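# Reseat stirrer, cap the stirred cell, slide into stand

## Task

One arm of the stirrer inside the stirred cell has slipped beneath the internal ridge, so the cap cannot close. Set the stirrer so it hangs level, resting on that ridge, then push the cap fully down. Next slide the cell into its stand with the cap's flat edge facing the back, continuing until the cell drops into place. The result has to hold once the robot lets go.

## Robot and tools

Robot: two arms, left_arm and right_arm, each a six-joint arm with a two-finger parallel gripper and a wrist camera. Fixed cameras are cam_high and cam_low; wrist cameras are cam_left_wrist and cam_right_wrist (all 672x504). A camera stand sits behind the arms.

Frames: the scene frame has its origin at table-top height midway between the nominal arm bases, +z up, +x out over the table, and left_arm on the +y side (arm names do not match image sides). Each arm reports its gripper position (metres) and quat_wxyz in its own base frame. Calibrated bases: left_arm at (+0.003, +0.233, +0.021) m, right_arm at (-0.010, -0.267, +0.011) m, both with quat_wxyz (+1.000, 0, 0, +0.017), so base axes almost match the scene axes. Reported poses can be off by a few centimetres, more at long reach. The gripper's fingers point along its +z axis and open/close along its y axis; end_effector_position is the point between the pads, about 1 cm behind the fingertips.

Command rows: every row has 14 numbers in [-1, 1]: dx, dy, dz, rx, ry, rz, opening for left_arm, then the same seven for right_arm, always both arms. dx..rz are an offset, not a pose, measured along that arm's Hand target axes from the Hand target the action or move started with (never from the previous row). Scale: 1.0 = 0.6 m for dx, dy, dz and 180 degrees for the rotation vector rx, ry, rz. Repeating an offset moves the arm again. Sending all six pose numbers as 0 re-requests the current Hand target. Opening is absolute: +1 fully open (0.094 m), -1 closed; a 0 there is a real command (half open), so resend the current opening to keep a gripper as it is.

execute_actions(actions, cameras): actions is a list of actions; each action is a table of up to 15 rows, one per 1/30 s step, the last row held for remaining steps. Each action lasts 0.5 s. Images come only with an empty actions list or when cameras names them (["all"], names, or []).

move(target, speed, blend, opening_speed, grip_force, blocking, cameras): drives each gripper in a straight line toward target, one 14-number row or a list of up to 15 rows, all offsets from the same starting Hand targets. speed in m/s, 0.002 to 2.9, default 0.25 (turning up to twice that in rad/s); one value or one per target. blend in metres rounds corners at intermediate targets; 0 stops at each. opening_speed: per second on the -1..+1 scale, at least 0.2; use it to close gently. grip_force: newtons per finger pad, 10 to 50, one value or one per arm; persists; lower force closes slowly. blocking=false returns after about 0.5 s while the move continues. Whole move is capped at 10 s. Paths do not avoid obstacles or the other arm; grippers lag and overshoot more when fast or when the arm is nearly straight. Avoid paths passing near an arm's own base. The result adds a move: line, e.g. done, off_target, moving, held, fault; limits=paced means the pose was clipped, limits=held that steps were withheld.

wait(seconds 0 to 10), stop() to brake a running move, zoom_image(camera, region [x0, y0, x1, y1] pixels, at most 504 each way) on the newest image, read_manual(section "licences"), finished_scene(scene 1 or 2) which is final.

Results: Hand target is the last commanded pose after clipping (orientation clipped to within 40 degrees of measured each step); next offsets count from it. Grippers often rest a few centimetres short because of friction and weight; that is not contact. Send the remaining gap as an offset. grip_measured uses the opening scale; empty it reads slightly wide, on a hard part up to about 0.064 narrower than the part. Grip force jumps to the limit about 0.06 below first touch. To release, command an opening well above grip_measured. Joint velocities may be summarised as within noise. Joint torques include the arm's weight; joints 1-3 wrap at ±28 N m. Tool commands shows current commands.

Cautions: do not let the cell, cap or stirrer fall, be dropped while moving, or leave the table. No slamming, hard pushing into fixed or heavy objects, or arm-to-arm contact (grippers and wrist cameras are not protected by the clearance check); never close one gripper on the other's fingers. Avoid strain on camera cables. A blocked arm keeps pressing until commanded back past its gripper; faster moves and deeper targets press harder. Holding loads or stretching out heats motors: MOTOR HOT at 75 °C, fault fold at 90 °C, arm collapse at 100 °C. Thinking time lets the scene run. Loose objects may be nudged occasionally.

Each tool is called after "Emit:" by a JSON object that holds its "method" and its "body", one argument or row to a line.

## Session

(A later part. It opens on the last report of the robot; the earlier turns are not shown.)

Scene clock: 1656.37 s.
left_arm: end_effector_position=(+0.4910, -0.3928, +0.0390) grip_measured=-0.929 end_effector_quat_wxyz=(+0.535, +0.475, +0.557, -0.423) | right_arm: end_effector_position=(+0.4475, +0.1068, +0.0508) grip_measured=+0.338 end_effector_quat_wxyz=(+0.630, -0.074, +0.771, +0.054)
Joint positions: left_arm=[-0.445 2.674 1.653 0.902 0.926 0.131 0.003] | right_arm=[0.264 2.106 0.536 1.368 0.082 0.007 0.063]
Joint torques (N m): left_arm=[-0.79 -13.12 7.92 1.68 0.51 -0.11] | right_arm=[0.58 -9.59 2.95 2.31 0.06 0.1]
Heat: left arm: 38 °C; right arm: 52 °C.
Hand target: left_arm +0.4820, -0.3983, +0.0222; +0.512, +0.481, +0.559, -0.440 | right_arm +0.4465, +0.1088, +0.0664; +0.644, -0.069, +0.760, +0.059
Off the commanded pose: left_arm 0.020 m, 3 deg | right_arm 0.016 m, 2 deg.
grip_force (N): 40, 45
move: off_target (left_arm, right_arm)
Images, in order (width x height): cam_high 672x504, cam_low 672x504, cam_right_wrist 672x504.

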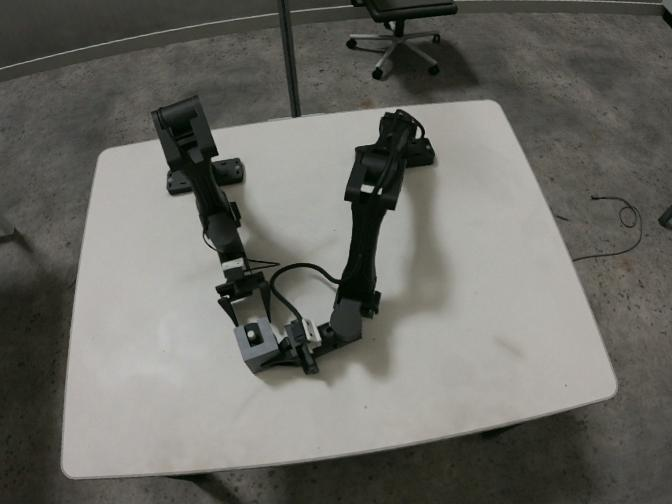

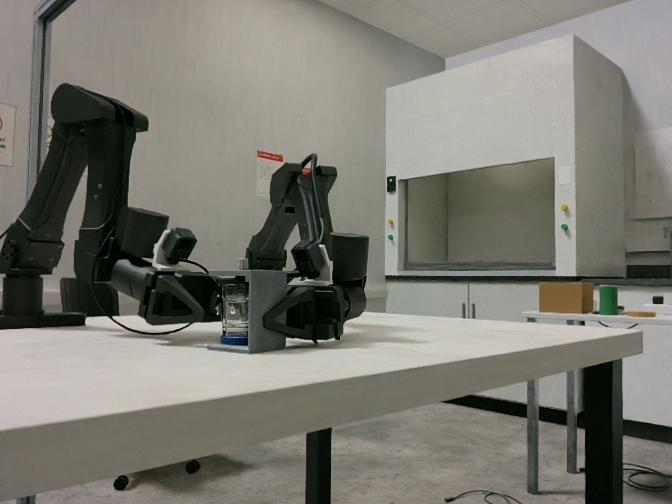

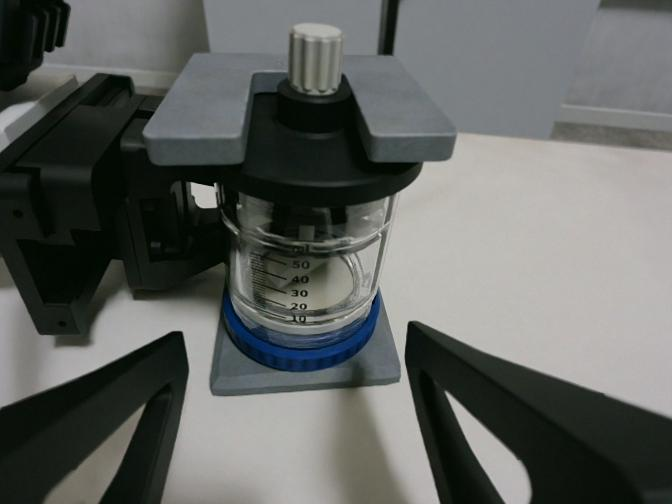

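Emit:
{"method": "move", "body": {
  "target": [
    [0,0,0,0,0,0,-1,0,0.0,0.104,0,0,0,0.34],
    [0,0,0,0,0,0,-1,0,0,0.104,0,0,0,0.15]
  ],
  "speed": 0.05,
  "opening_speed": 0.2,
  "grip_force": [40,20],
  "cameras": ["cam_high","cam_low","cam_right_wrist"]
}}

Emit:
{"method": "zoom_image", "body": {
  "camera": "cam_low",
  "region": [150, 250, 290, 370]
}}

Emit:
{"method": "zoom_image", "body": {
  "camera": "cam_high",
  "region": [230, 310, 290, 360]
}}

Scene clock: 1688.33 s.
left_arm: end_effector_position=(+0.4909, -0.3928, +0.0390) grip_measured=-0.929 end_effector_quat_wxyz=(+0.535, +0.475, +0.557, -0.423) | right_arm: end_effector_position=(+0.5032, +0.1173, +0.0668) grip_measured=+0.214 end_effector_quat_wxyz=(+0.653, -0.066, +0.753, +0.054)
Joint positions: left_arm=[-0.445 2.674 1.653 0.902 0.927 0.131 0.003] | right_arm=[0.257 2.181 0.768 1.27 0.085 0.007 0.057]
Joint torques (N m): left_arm=[-0.73 -13.14 7.94 1.68 0.5 -0.14] | right_arm=[-0.08 -6.2 6.39 2.05 -0.1 0.06]
Heat: left arm: 38 °C; right arm: 53 °C.
Hand target: left_arm +0.4820, -0.3983, +0.0222; +0.512, +0.481, +0.559, -0.440 | right_arm +0.5070, +0.1201, +0.0562; +0.644, -0.069, +0.760, +0.059
Off the commanded pose: left_arm 0.020 m, 3 deg | right_arm 0.012 m, 1 deg.
grip_force (N): 40, 20
move: off_target (left_arm, right_arm); target 2's new opening was sent with right_arm's hand 0.011 m and 1 deg from that target
Images, in order (width x height): cam_high 672x504, cam_low 672x504, cam_right_wrist 672x504.

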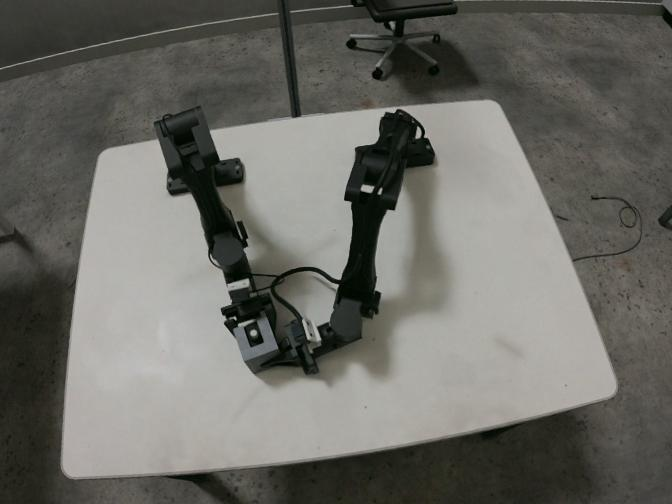

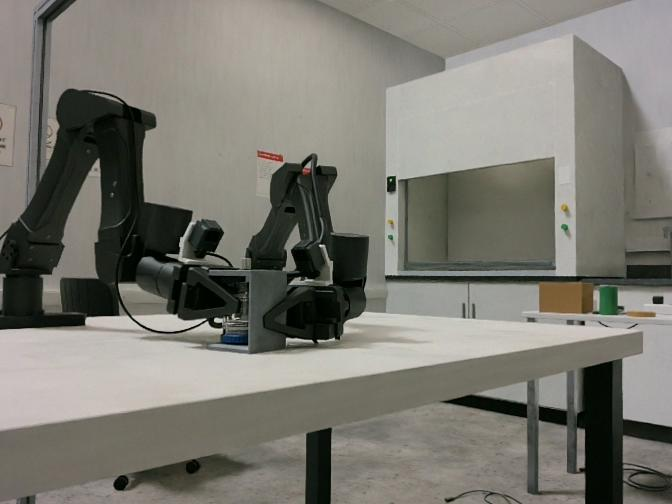

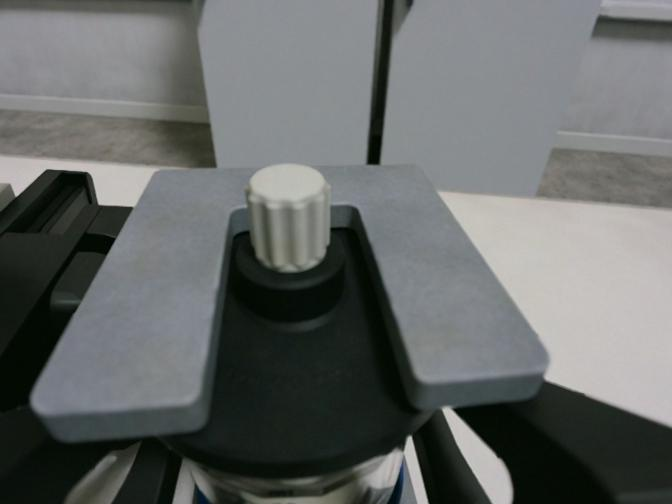

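Scaled by 3.600 from the camera's 672x504 image, which has a finer 960x720 frame.

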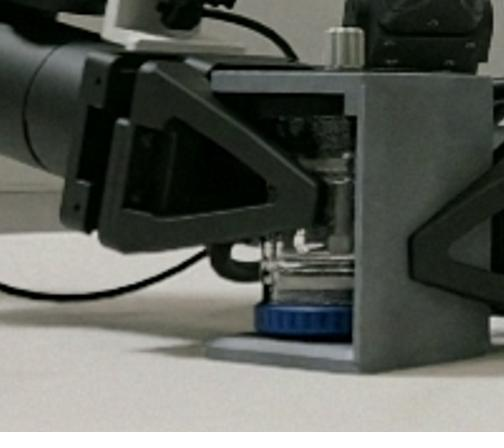

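Scaled by 8.400 from the camera's 672x504 image, which has a finer 960x720 frame.

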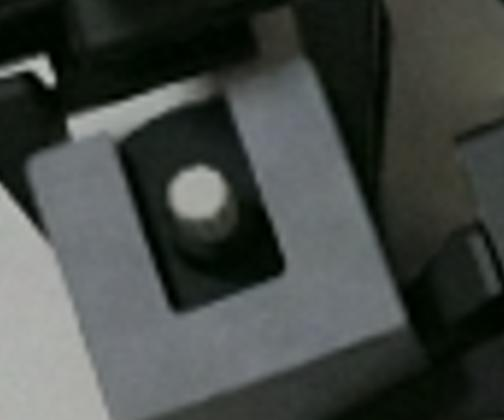

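Emit:
{"method": "zoom_image", "body": {
  "camera": "cam_low",
  "region": [205, 250, 265, 310]
}}

Emit:
{"method": "zoom_image", "body": {
  "camera": "cam_low",
  "region": [205, 310, 265, 360]
}}

Scaled by 8.400 from the camera's 672x504 image, which has a finer 960x720 frame.

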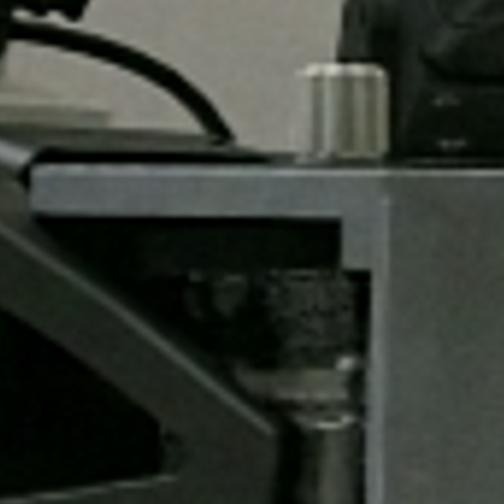

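Scaled by 8.400 from the camera's 672x504 image, which has a finer 960x720 frame.

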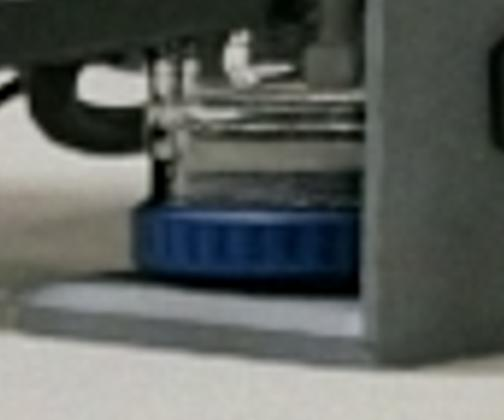

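Emit:
{"method": "move", "body": {
  "target": [
    [0,0,0,0,0,0,-1,0.0,0.0,0.0,0,0,0,0.3],
    [0,0,0,0,0,0,-1,0.028,0,0.005,0,0,0,0.3]
  ],
  "speed": 0.05,
  "opening_speed": 0.2,
  "cameras": ["cam_high","cam_low","cam_right_wrist"]
}}

Emit:
{"method": "zoom_image", "body": {
  "camera": "cam_low",
  "region": [150, 250, 290, 370]
}}

Emit:
{"method": "zoom_image", "body": {
  "camera": "cam_high",
  "region": [230, 310, 290, 360]
}}

Scene clock: 1697.37 s.
left_arm: end_effector_position=(+0.4909, -0.3928, +0.0390) grip_measured=-0.929 end_effector_quat_wxyz=(+0.535, +0.475, +0.557, -0.423) | right_arm: end_effector_position=(+0.5043, +0.1183, +0.0475) grip_measured=+0.298 end_effector_quat_wxyz=(+0.647, -0.068, +0.758, +0.055)
Joint positions: left_arm=[-0.445 2.674 1.653 0.902 0.927 0.131 0.003] | right_arm=[0.257 2.249 0.783 1.308 0.081 0.007 0.061]
Joint torques (N m): left_arm=[-0.73 -13.15 7.84 1.67 0.5 -0.14] | right_arm=[-0.08 -6.13 5.76 2.28 -0.07 0.07]
Heat: left arm: 38 °C; right arm: 52 °C.
Hand target: left_arm +0.4820, -0.3983, +0.0222; +0.512, +0.481, +0.559, -0.441 | right_arm +0.5072, +0.1202, +0.0391; +0.644, -0.069, +0.760, +0.059
Off the commanded pose: left_arm 0.020 m, 3 deg | right_arm 0.009 m, 1 deg.
grip_force (N): 40, 20
move: off_target (left_arm)
Images, in order (width x height): cam_high 672x504, cam_low 672x504, cam_right_wrist 672x504.

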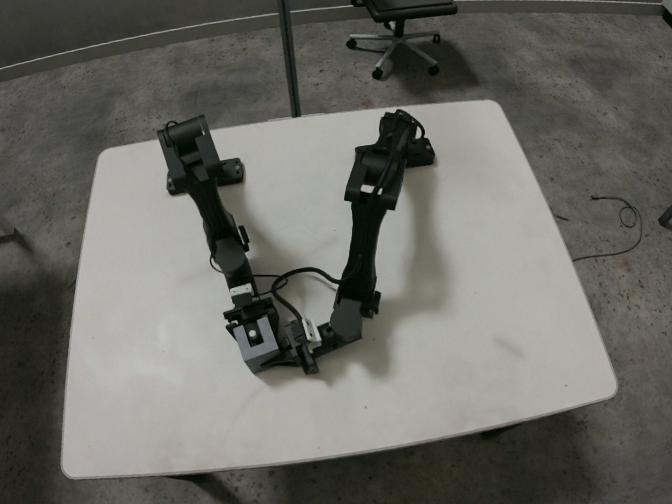

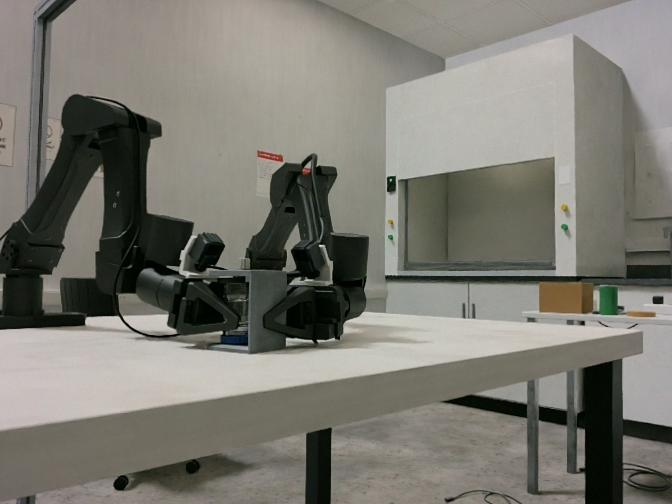

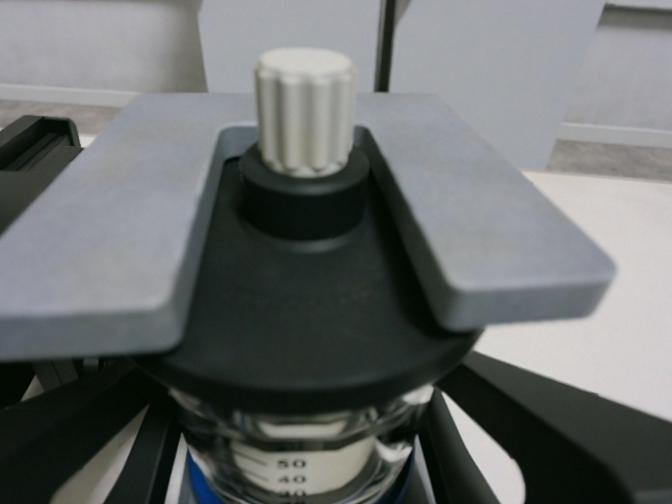

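Scaled by 3.600 from the camera's 672x504 image, which has a finer 960x720 frame.

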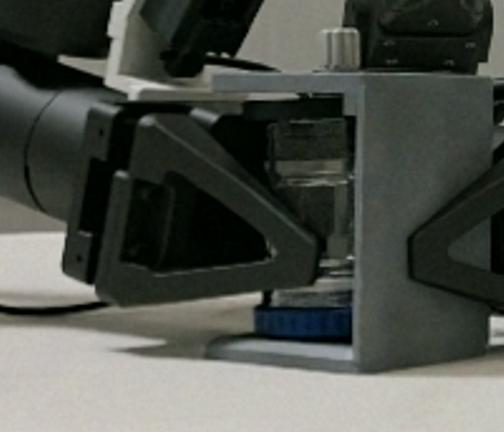

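Scaled by 8.400 from the camera's 672x504 image, which has a finer 960x720 frame.

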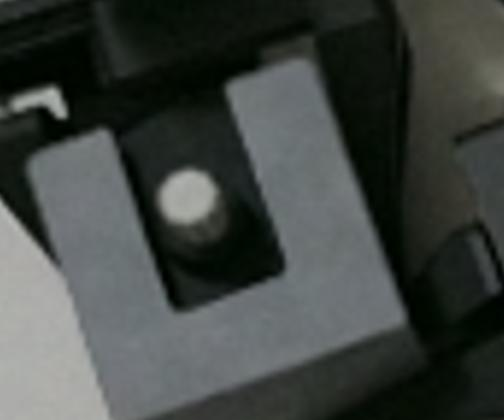

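Emit:
{"method": "move", "body": {
  "target": [0,0,0,0,0,0,-1,0,-0.014,0.004,0,0,0,0.25],
  "speed": 0.03,
  "cameras": ["cam_high","cam_low","cam_right_wrist"]
}}

Emit:
{"method": "zoom_image", "body": {
  "camera": "cam_low",
  "region": [205, 250, 265, 310]
}}

Emit:
{"method": "zoom_image", "body": {
  "camera": "cam_low",
  "region": [205, 310, 265, 360]
}}

Emit:
{"method": "zoom_image", "body": {
  "camera": "cam_high",
  "region": [230, 310, 290, 360]
}}

Scene clock: 1704.87 s.
left_arm: end_effector_position=(+0.4909, -0.3928, +0.0390) grip_measured=-0.929 end_effector_quat_wxyz=(+0.535, +0.475, +0.557, -0.423) | right_arm: end_effector_position=(+0.5075, +0.1142, +0.0481) grip_measured=+0.252 end_effector_quat_wxyz=(+0.648, -0.070, +0.756, +0.060)
Joint positions: left_arm=[-0.445 2.674 1.653 0.902 0.927 0.131 0.003] | right_arm=[0.238 2.253 0.791 1.308 0.053 0.007 0.059]
Joint torques (N m): left_arm=[-0.77 -13.07 7.88 1.67 0.5 -0.12] | right_arm=[-0.59 -6.19 5.81 2.24 -0.03 0.02]
Heat: left arm: 38 °C; right arm: 53 °C.
Hand target: left_arm +0.4820, -0.3983, +0.0222; +0.512, +0.481, +0.559, -0.441 | right_arm +0.5111, +0.1122, +0.0387; +0.644, -0.069, +0.760, +0.059
Off the commanded pose: left_arm 0.020 m, 3 deg | right_arm 0.010 m, 1 deg.
grip_force (N): 40, 20
move: off_target (left_arm)
Images, in order (width x height): cam_high 672x504, cam_low 672x504, cam_right_wrist 672x504.

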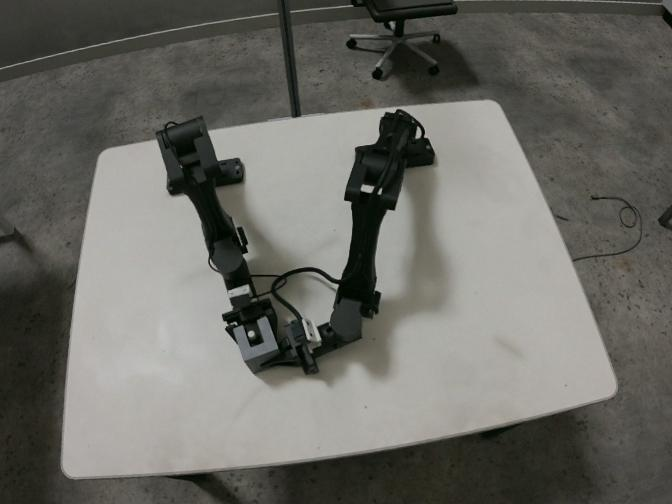

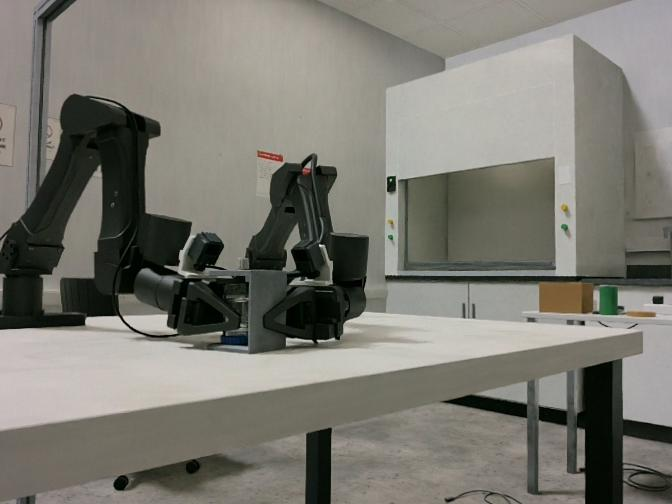

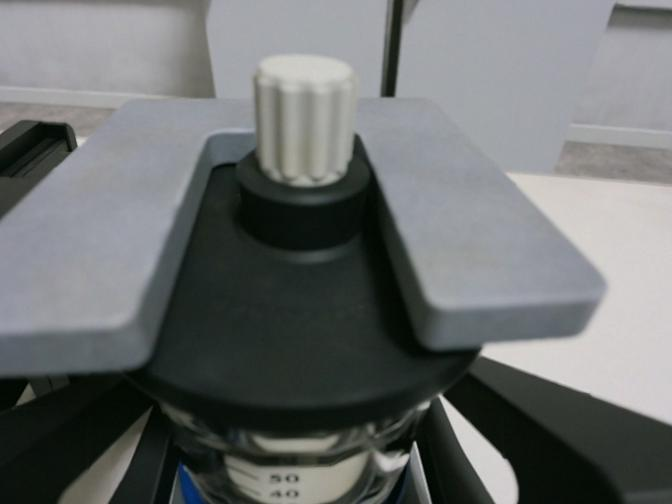

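Scaled by 8.400 from the camera's 672x504 image, which has a finer 960x720 frame.

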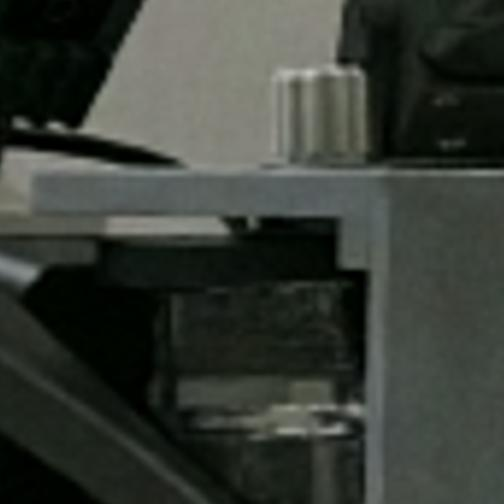

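Scaled by 8.400 from the camera's 672x504 image, which has a finer 960x720 frame.

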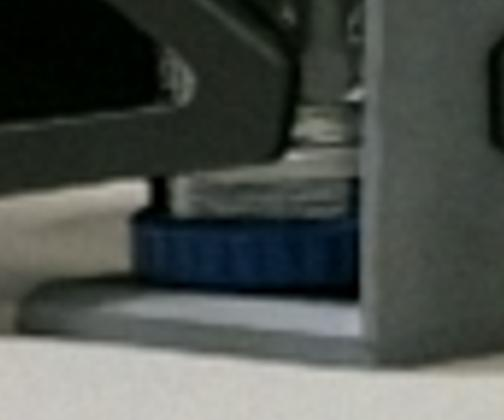

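Scaled by 8.400 from the camera's 672x504 image, which has a finer 960x720 frame.

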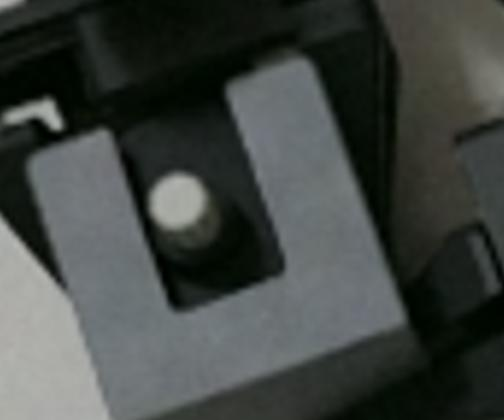

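Emit:
{"method": "zoom_image", "body": {
  "camera": "cam_right_wrist",
  "region": [190, 110, 270, 170]
}}

Emit:
{"method": "zoom_image", "body": {
  "camera": "cam_left_wrist",
  "region": [0, 0, 500, 500]
}}

Scaled by 6.300 from the camera's 672x504 image, which has a finer 960x720 frame.

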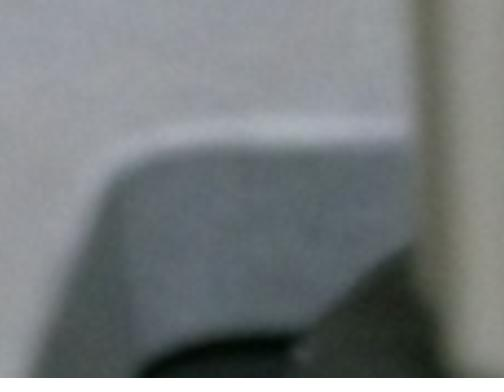

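This scene's latest camera images include none from cam_left_wrist. They are from: cam_high, cam_low, cam_right_wrist. cam_left_wrist's image comes with the result of a call that names it in "cameras".

Emit:
{"method": "move", "body": {
  "target": [
    [0,0,0,0,0,0,-1,0.0,0.01,0.0,0,0,0,0.25],
    [0,0,0,0,0,0,-1,0.0,0.01,0,0,0,0,0.1]
  ],
  "speed": 0.03,
  "opening_speed": 0.2,
  "cameras": ["cam_high","cam_low","cam_right_wrist","cam_left_wrist"]
}}

Emit:
{"method": "zoom_image", "body": {
  "camera": "cam_low",
  "region": [205, 250, 265, 310]
}}

Emit:
{"method": "zoom_image", "body": {
  "camera": "cam_low",
  "region": [205, 310, 265, 360]
}}

Emit:
{"method": "zoom_image", "body": {
  "camera": "cam_high",
  "region": [230, 310, 290, 360]
}}

Scene clock: 1720.87 s.
left_arm: end_effector_position=(+0.4909, -0.3928, +0.0390) grip_measured=-0.929 end_effector_quat_wxyz=(+0.535, +0.475, +0.557, -0.423) | right_arm: end_effector_position=(+0.5071, +0.1159, +0.0481) grip_measured=+0.222 end_effector_quat_wxyz=(+0.648, -0.071, +0.756, +0.060)
Joint positions: left_arm=[-0.445 2.674 1.653 0.902 0.927 0.131 0.003] | right_arm=[0.242 2.253 0.791 1.308 0.055 0.007 0.057]
Joint torques (N m): left_arm=[-0.73 -13.09 7.92 1.67 0.51 -0.13] | right_arm=[0.54 -6.16 5.93 2.24 0.11 0.06]
Heat: left arm: 38 °C; right arm: 53 °C.
Hand target: left_arm +0.4820, -0.3983, +0.0222; +0.512, +0.481, +0.559, -0.441 | right_arm +0.5100, +0.1181, +0.0387; +0.644, -0.069, +0.760, +0.059
Off the commanded pose: left_arm 0.020 m, 3 deg | right_arm 0.010 m, 1 deg.
grip_force (N): 40, 20
move: off_target (left_arm)

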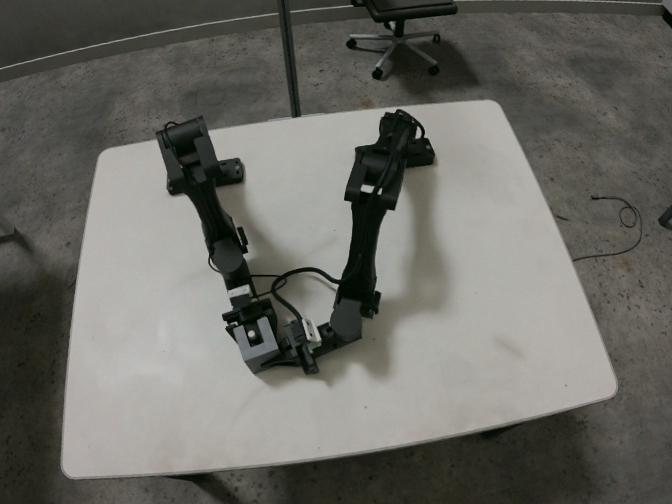

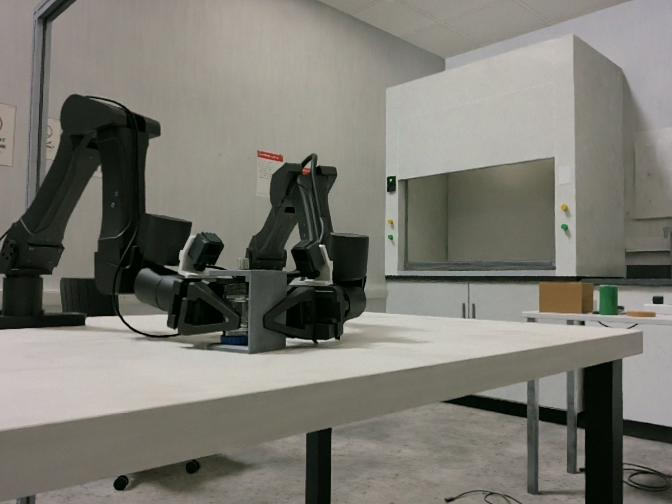

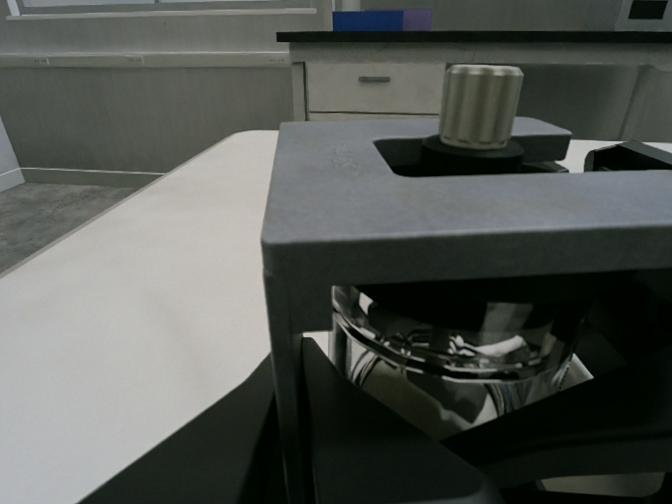

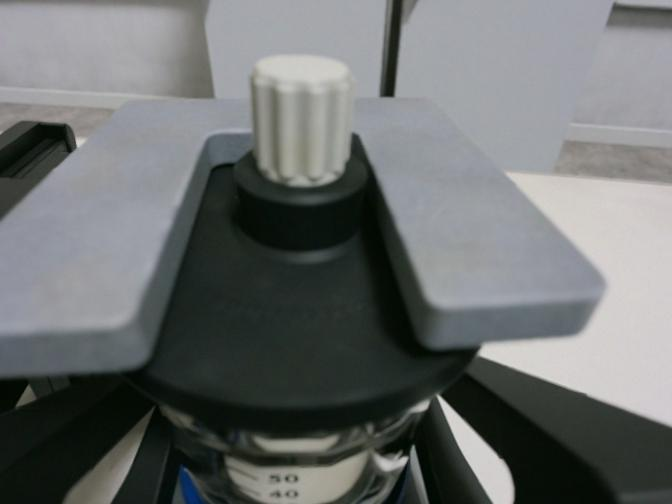

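Scaled by 8.400 from the camera's 672x504 image, which has a finer 960x720 frame.

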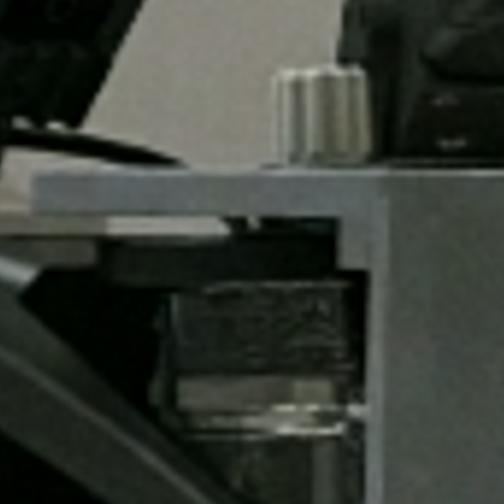

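Scaled by 8.400 from the camera's 672x504 image, which has a finer 960x720 frame.

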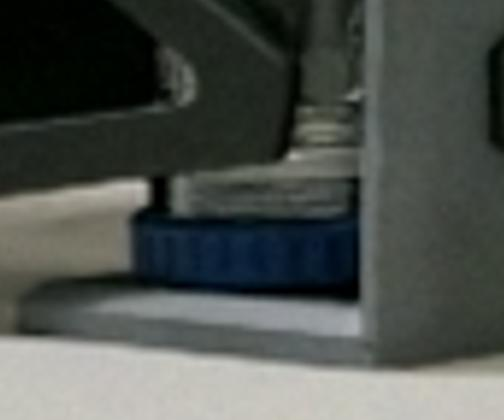

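Scaled by 8.400 from the camera's 672x504 image, which has a finer 960x720 frame.

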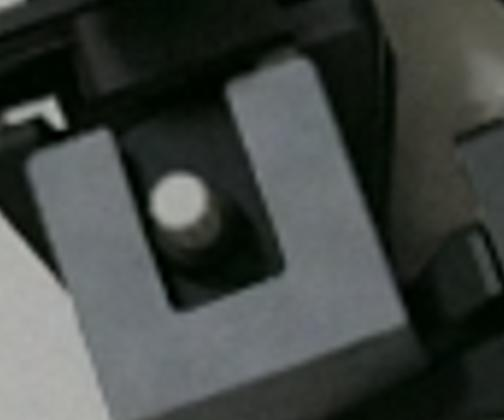

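Emit:
{"method": "zoom_image", "body": {
  "camera": "cam_left_wrist",
  "region": [330, 50, 630, 200]
}}

Emit:
{"method": "zoom_image", "body": {
  "camera": "cam_left_wrist",
  "region": [260, 230, 620, 430]
}}

Scaled by 1.680 from the camera's 672x504 image, which has a finer 960x720 frame.

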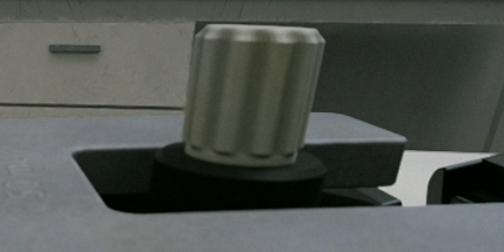

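Scaled by 1.400 from the camera's 672x504 image, which has a finer 960x720 frame.

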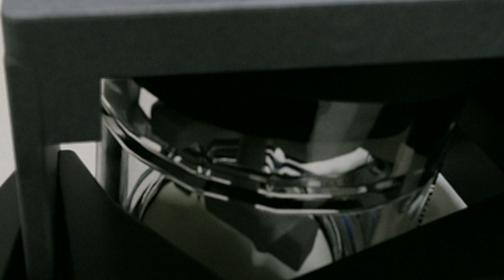

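Emit:
{"method": "move", "body": {
  "target": [0,0,0,0,0,0,-1,0.002,0,0.016,0,0,0,0.1],
  "speed": 0.03,
  "cameras": ["cam_high","cam_low","cam_right_wrist","cam_left_wrist"]
}}

Emit:
{"method": "zoom_image", "body": {
  "camera": "cam_low",
  "region": [205, 250, 265, 310]
}}

Emit:
{"method": "zoom_image", "body": {
  "camera": "cam_left_wrist",
  "region": [260, 230, 460, 430]
}}

Emit:
{"method": "zoom_image", "body": {
  "camera": "cam_high",
  "region": [230, 310, 290, 360]
}}

Scene clock: 1745.67 s.
left_arm: end_effector_position=(+0.4969, -0.3891, +0.0390) grip_measured=-0.929 end_effector_quat_wxyz=(+0.540, +0.468, +0.563, -0.415) | right_arm: end_effector_position=(+0.5142, +0.1176, +0.0484) grip_measured=+0.221 end_effector_quat_wxyz=(+0.652, -0.070, +0.752, +0.061)
Joint positions: left_arm=[-0.439 2.674 1.653 0.902 0.907 0.131 0.003] | right_arm=[0.242 2.274 0.823 1.309 0.055 0.007 0.057]
Joint torques (N m): left_arm=[-1.29 -13.11 7.83 1.7 0.71 -0.14] | right_arm=[0.38 -6.11 6.79 2.04 0.09 0.04]
Heat: left arm: 38 °C; right arm: 53 °C.
Hand target: left_arm +0.4820, -0.3982, +0.0221; +0.512, +0.481, +0.559, -0.441 | right_arm +0.5191, +0.1197, +0.0360; +0.644, -0.069, +0.760, +0.059
Off the commanded pose: left_arm 0.024 m, 5 deg | right_arm 0.014 m, 1 deg.
grip_force (N): 40, 20
move: off_target (left_arm, right_arm)

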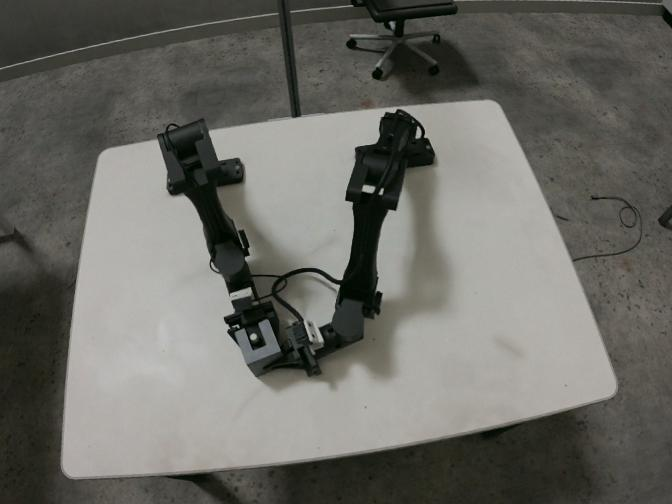

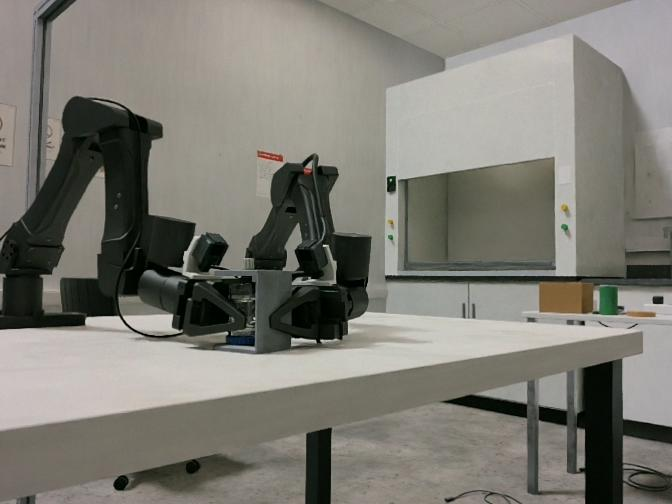

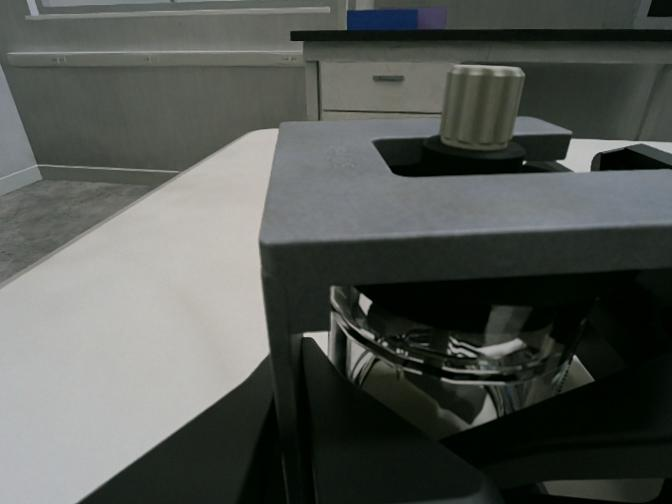

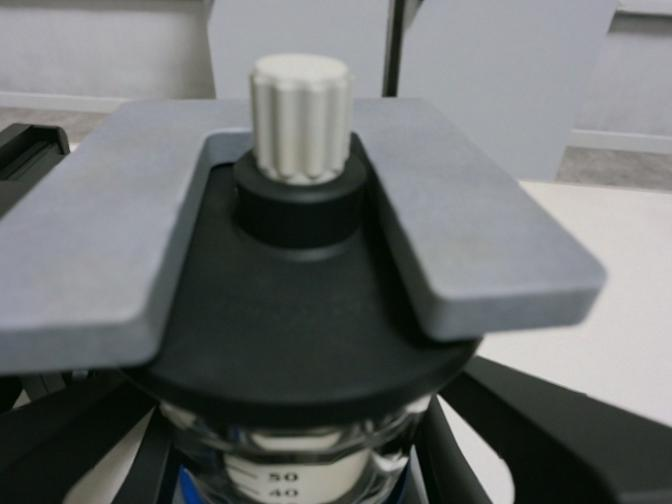

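Scaled by 8.400 from the camera's 672x504 image, which has a finer 960x720 frame.

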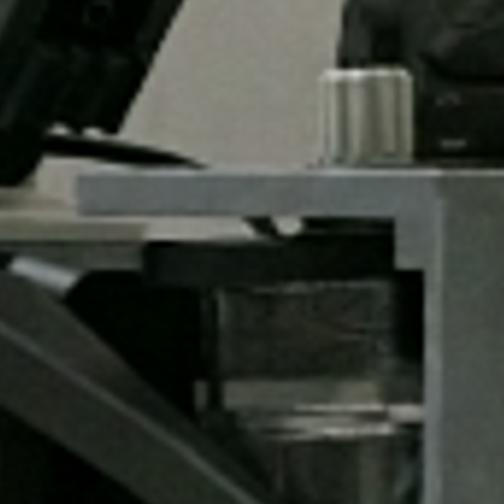

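Scaled by 2.520 from the camera's 672x504 image, which has a finer 960x720 frame.

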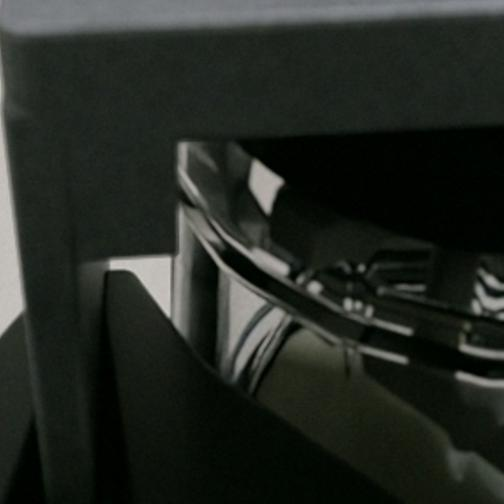

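Scaled by 8.400 from the camera's 672x504 image, which has a finer 960x720 frame.

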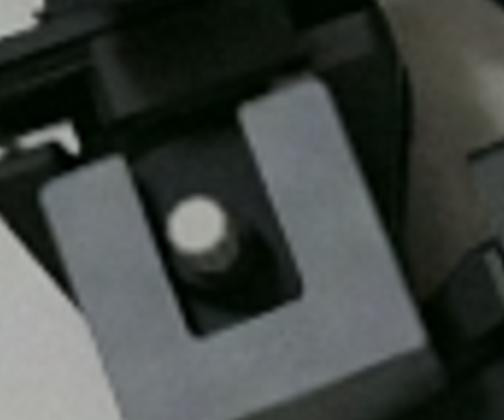

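Emit:
{"method": "move", "body": {
  "target": [0,0,0,0,0,0,-1,0.0,0.007,0.0,0,0,0,0.1],
  "speed": 0.02,
  "cameras": ["cam_high","cam_low","cam_right_wrist"]
}}

Emit:
{"method": "zoom_image", "body": {
  "camera": "cam_low",
  "region": [205, 250, 265, 310]
}}

Emit:
{"method": "zoom_image", "body": {
  "camera": "cam_high",
  "region": [230, 310, 290, 360]
}}

Scene clock: 1781.87 s.
left_arm: end_effector_position=(+0.4969, -0.3891, +0.0390) grip_measured=-0.929 end_effector_quat_wxyz=(+0.540, +0.468, +0.563, -0.415) | right_arm: end_effector_position=(+0.5136, +0.1198, +0.0484) grip_measured=+0.221 end_effector_quat_wxyz=(+0.652, -0.070, +0.752, +0.059)
Joint positions: left_arm=[-0.439 2.674 1.653 0.902 0.907 0.131 0.003] | right_arm=[0.25 2.274 0.823 1.309 0.066 0.007 0.057]
Joint torques (N m): left_arm=[-1.18 -13.16 7.83 1.67 0.73 -0.12] | right_arm=[0.77 -6.12 6.89 2.03 0.09 0.07]
Heat: left arm: 38 °C; right arm: 52 °C.
Hand target: left_arm +0.4820, -0.3982, +0.0221; +0.512, +0.481, +0.559, -0.441 | right_arm +0.5183, +0.1241, +0.0360; +0.644, -0.069, +0.760, +0.059
Off the commanded pose: left_arm 0.024 m, 5 deg | right_arm 0.014 m, 1 deg.
grip_force (N): 40, 20
move: off_target (left_arm, right_arm)
Images, in order (width x height): cam_high 672x504, cam_low 672x504, cam_right_wrist 672x504.

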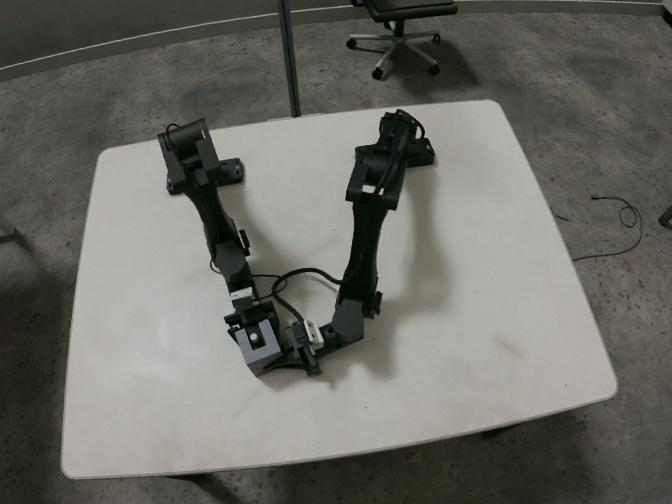

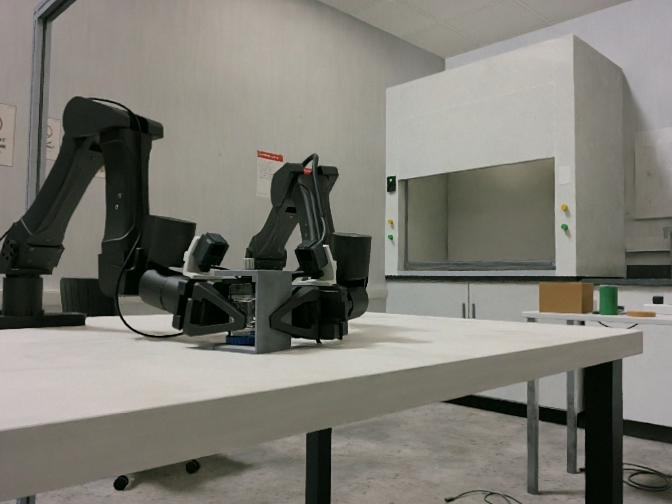

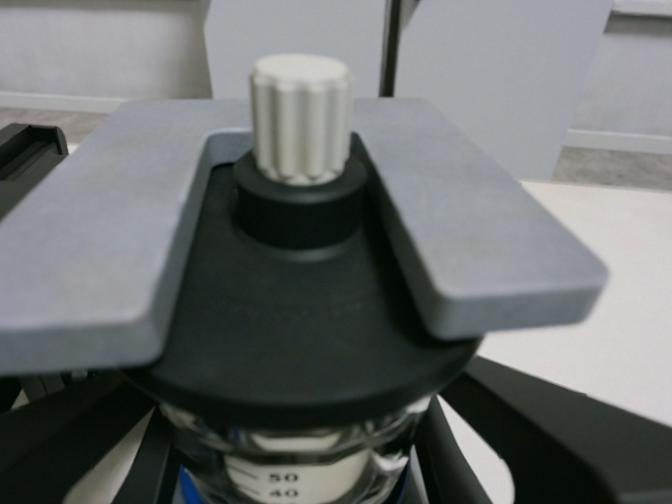

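Scaled by 8.400 from the camera's 672x504 image, which has a finer 960x720 frame.

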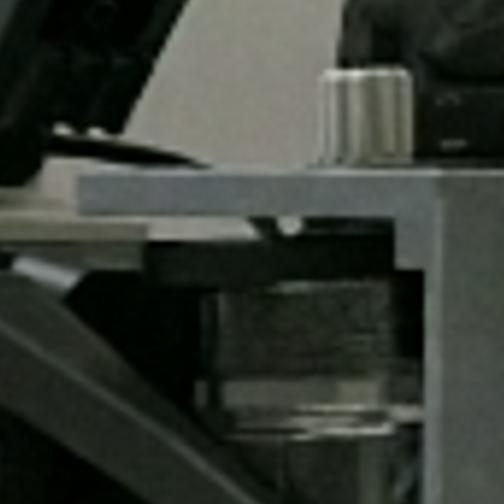

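Scaled by 8.400 from the camera's 672x504 image, which has a finer 960x720 frame.

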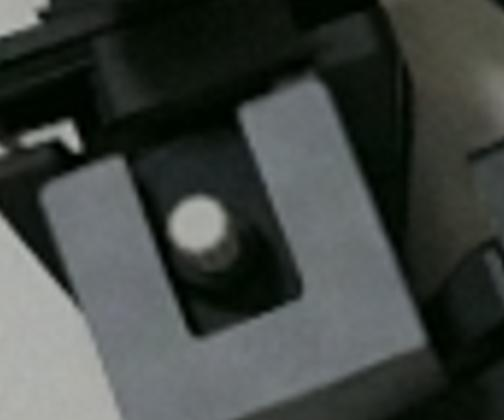

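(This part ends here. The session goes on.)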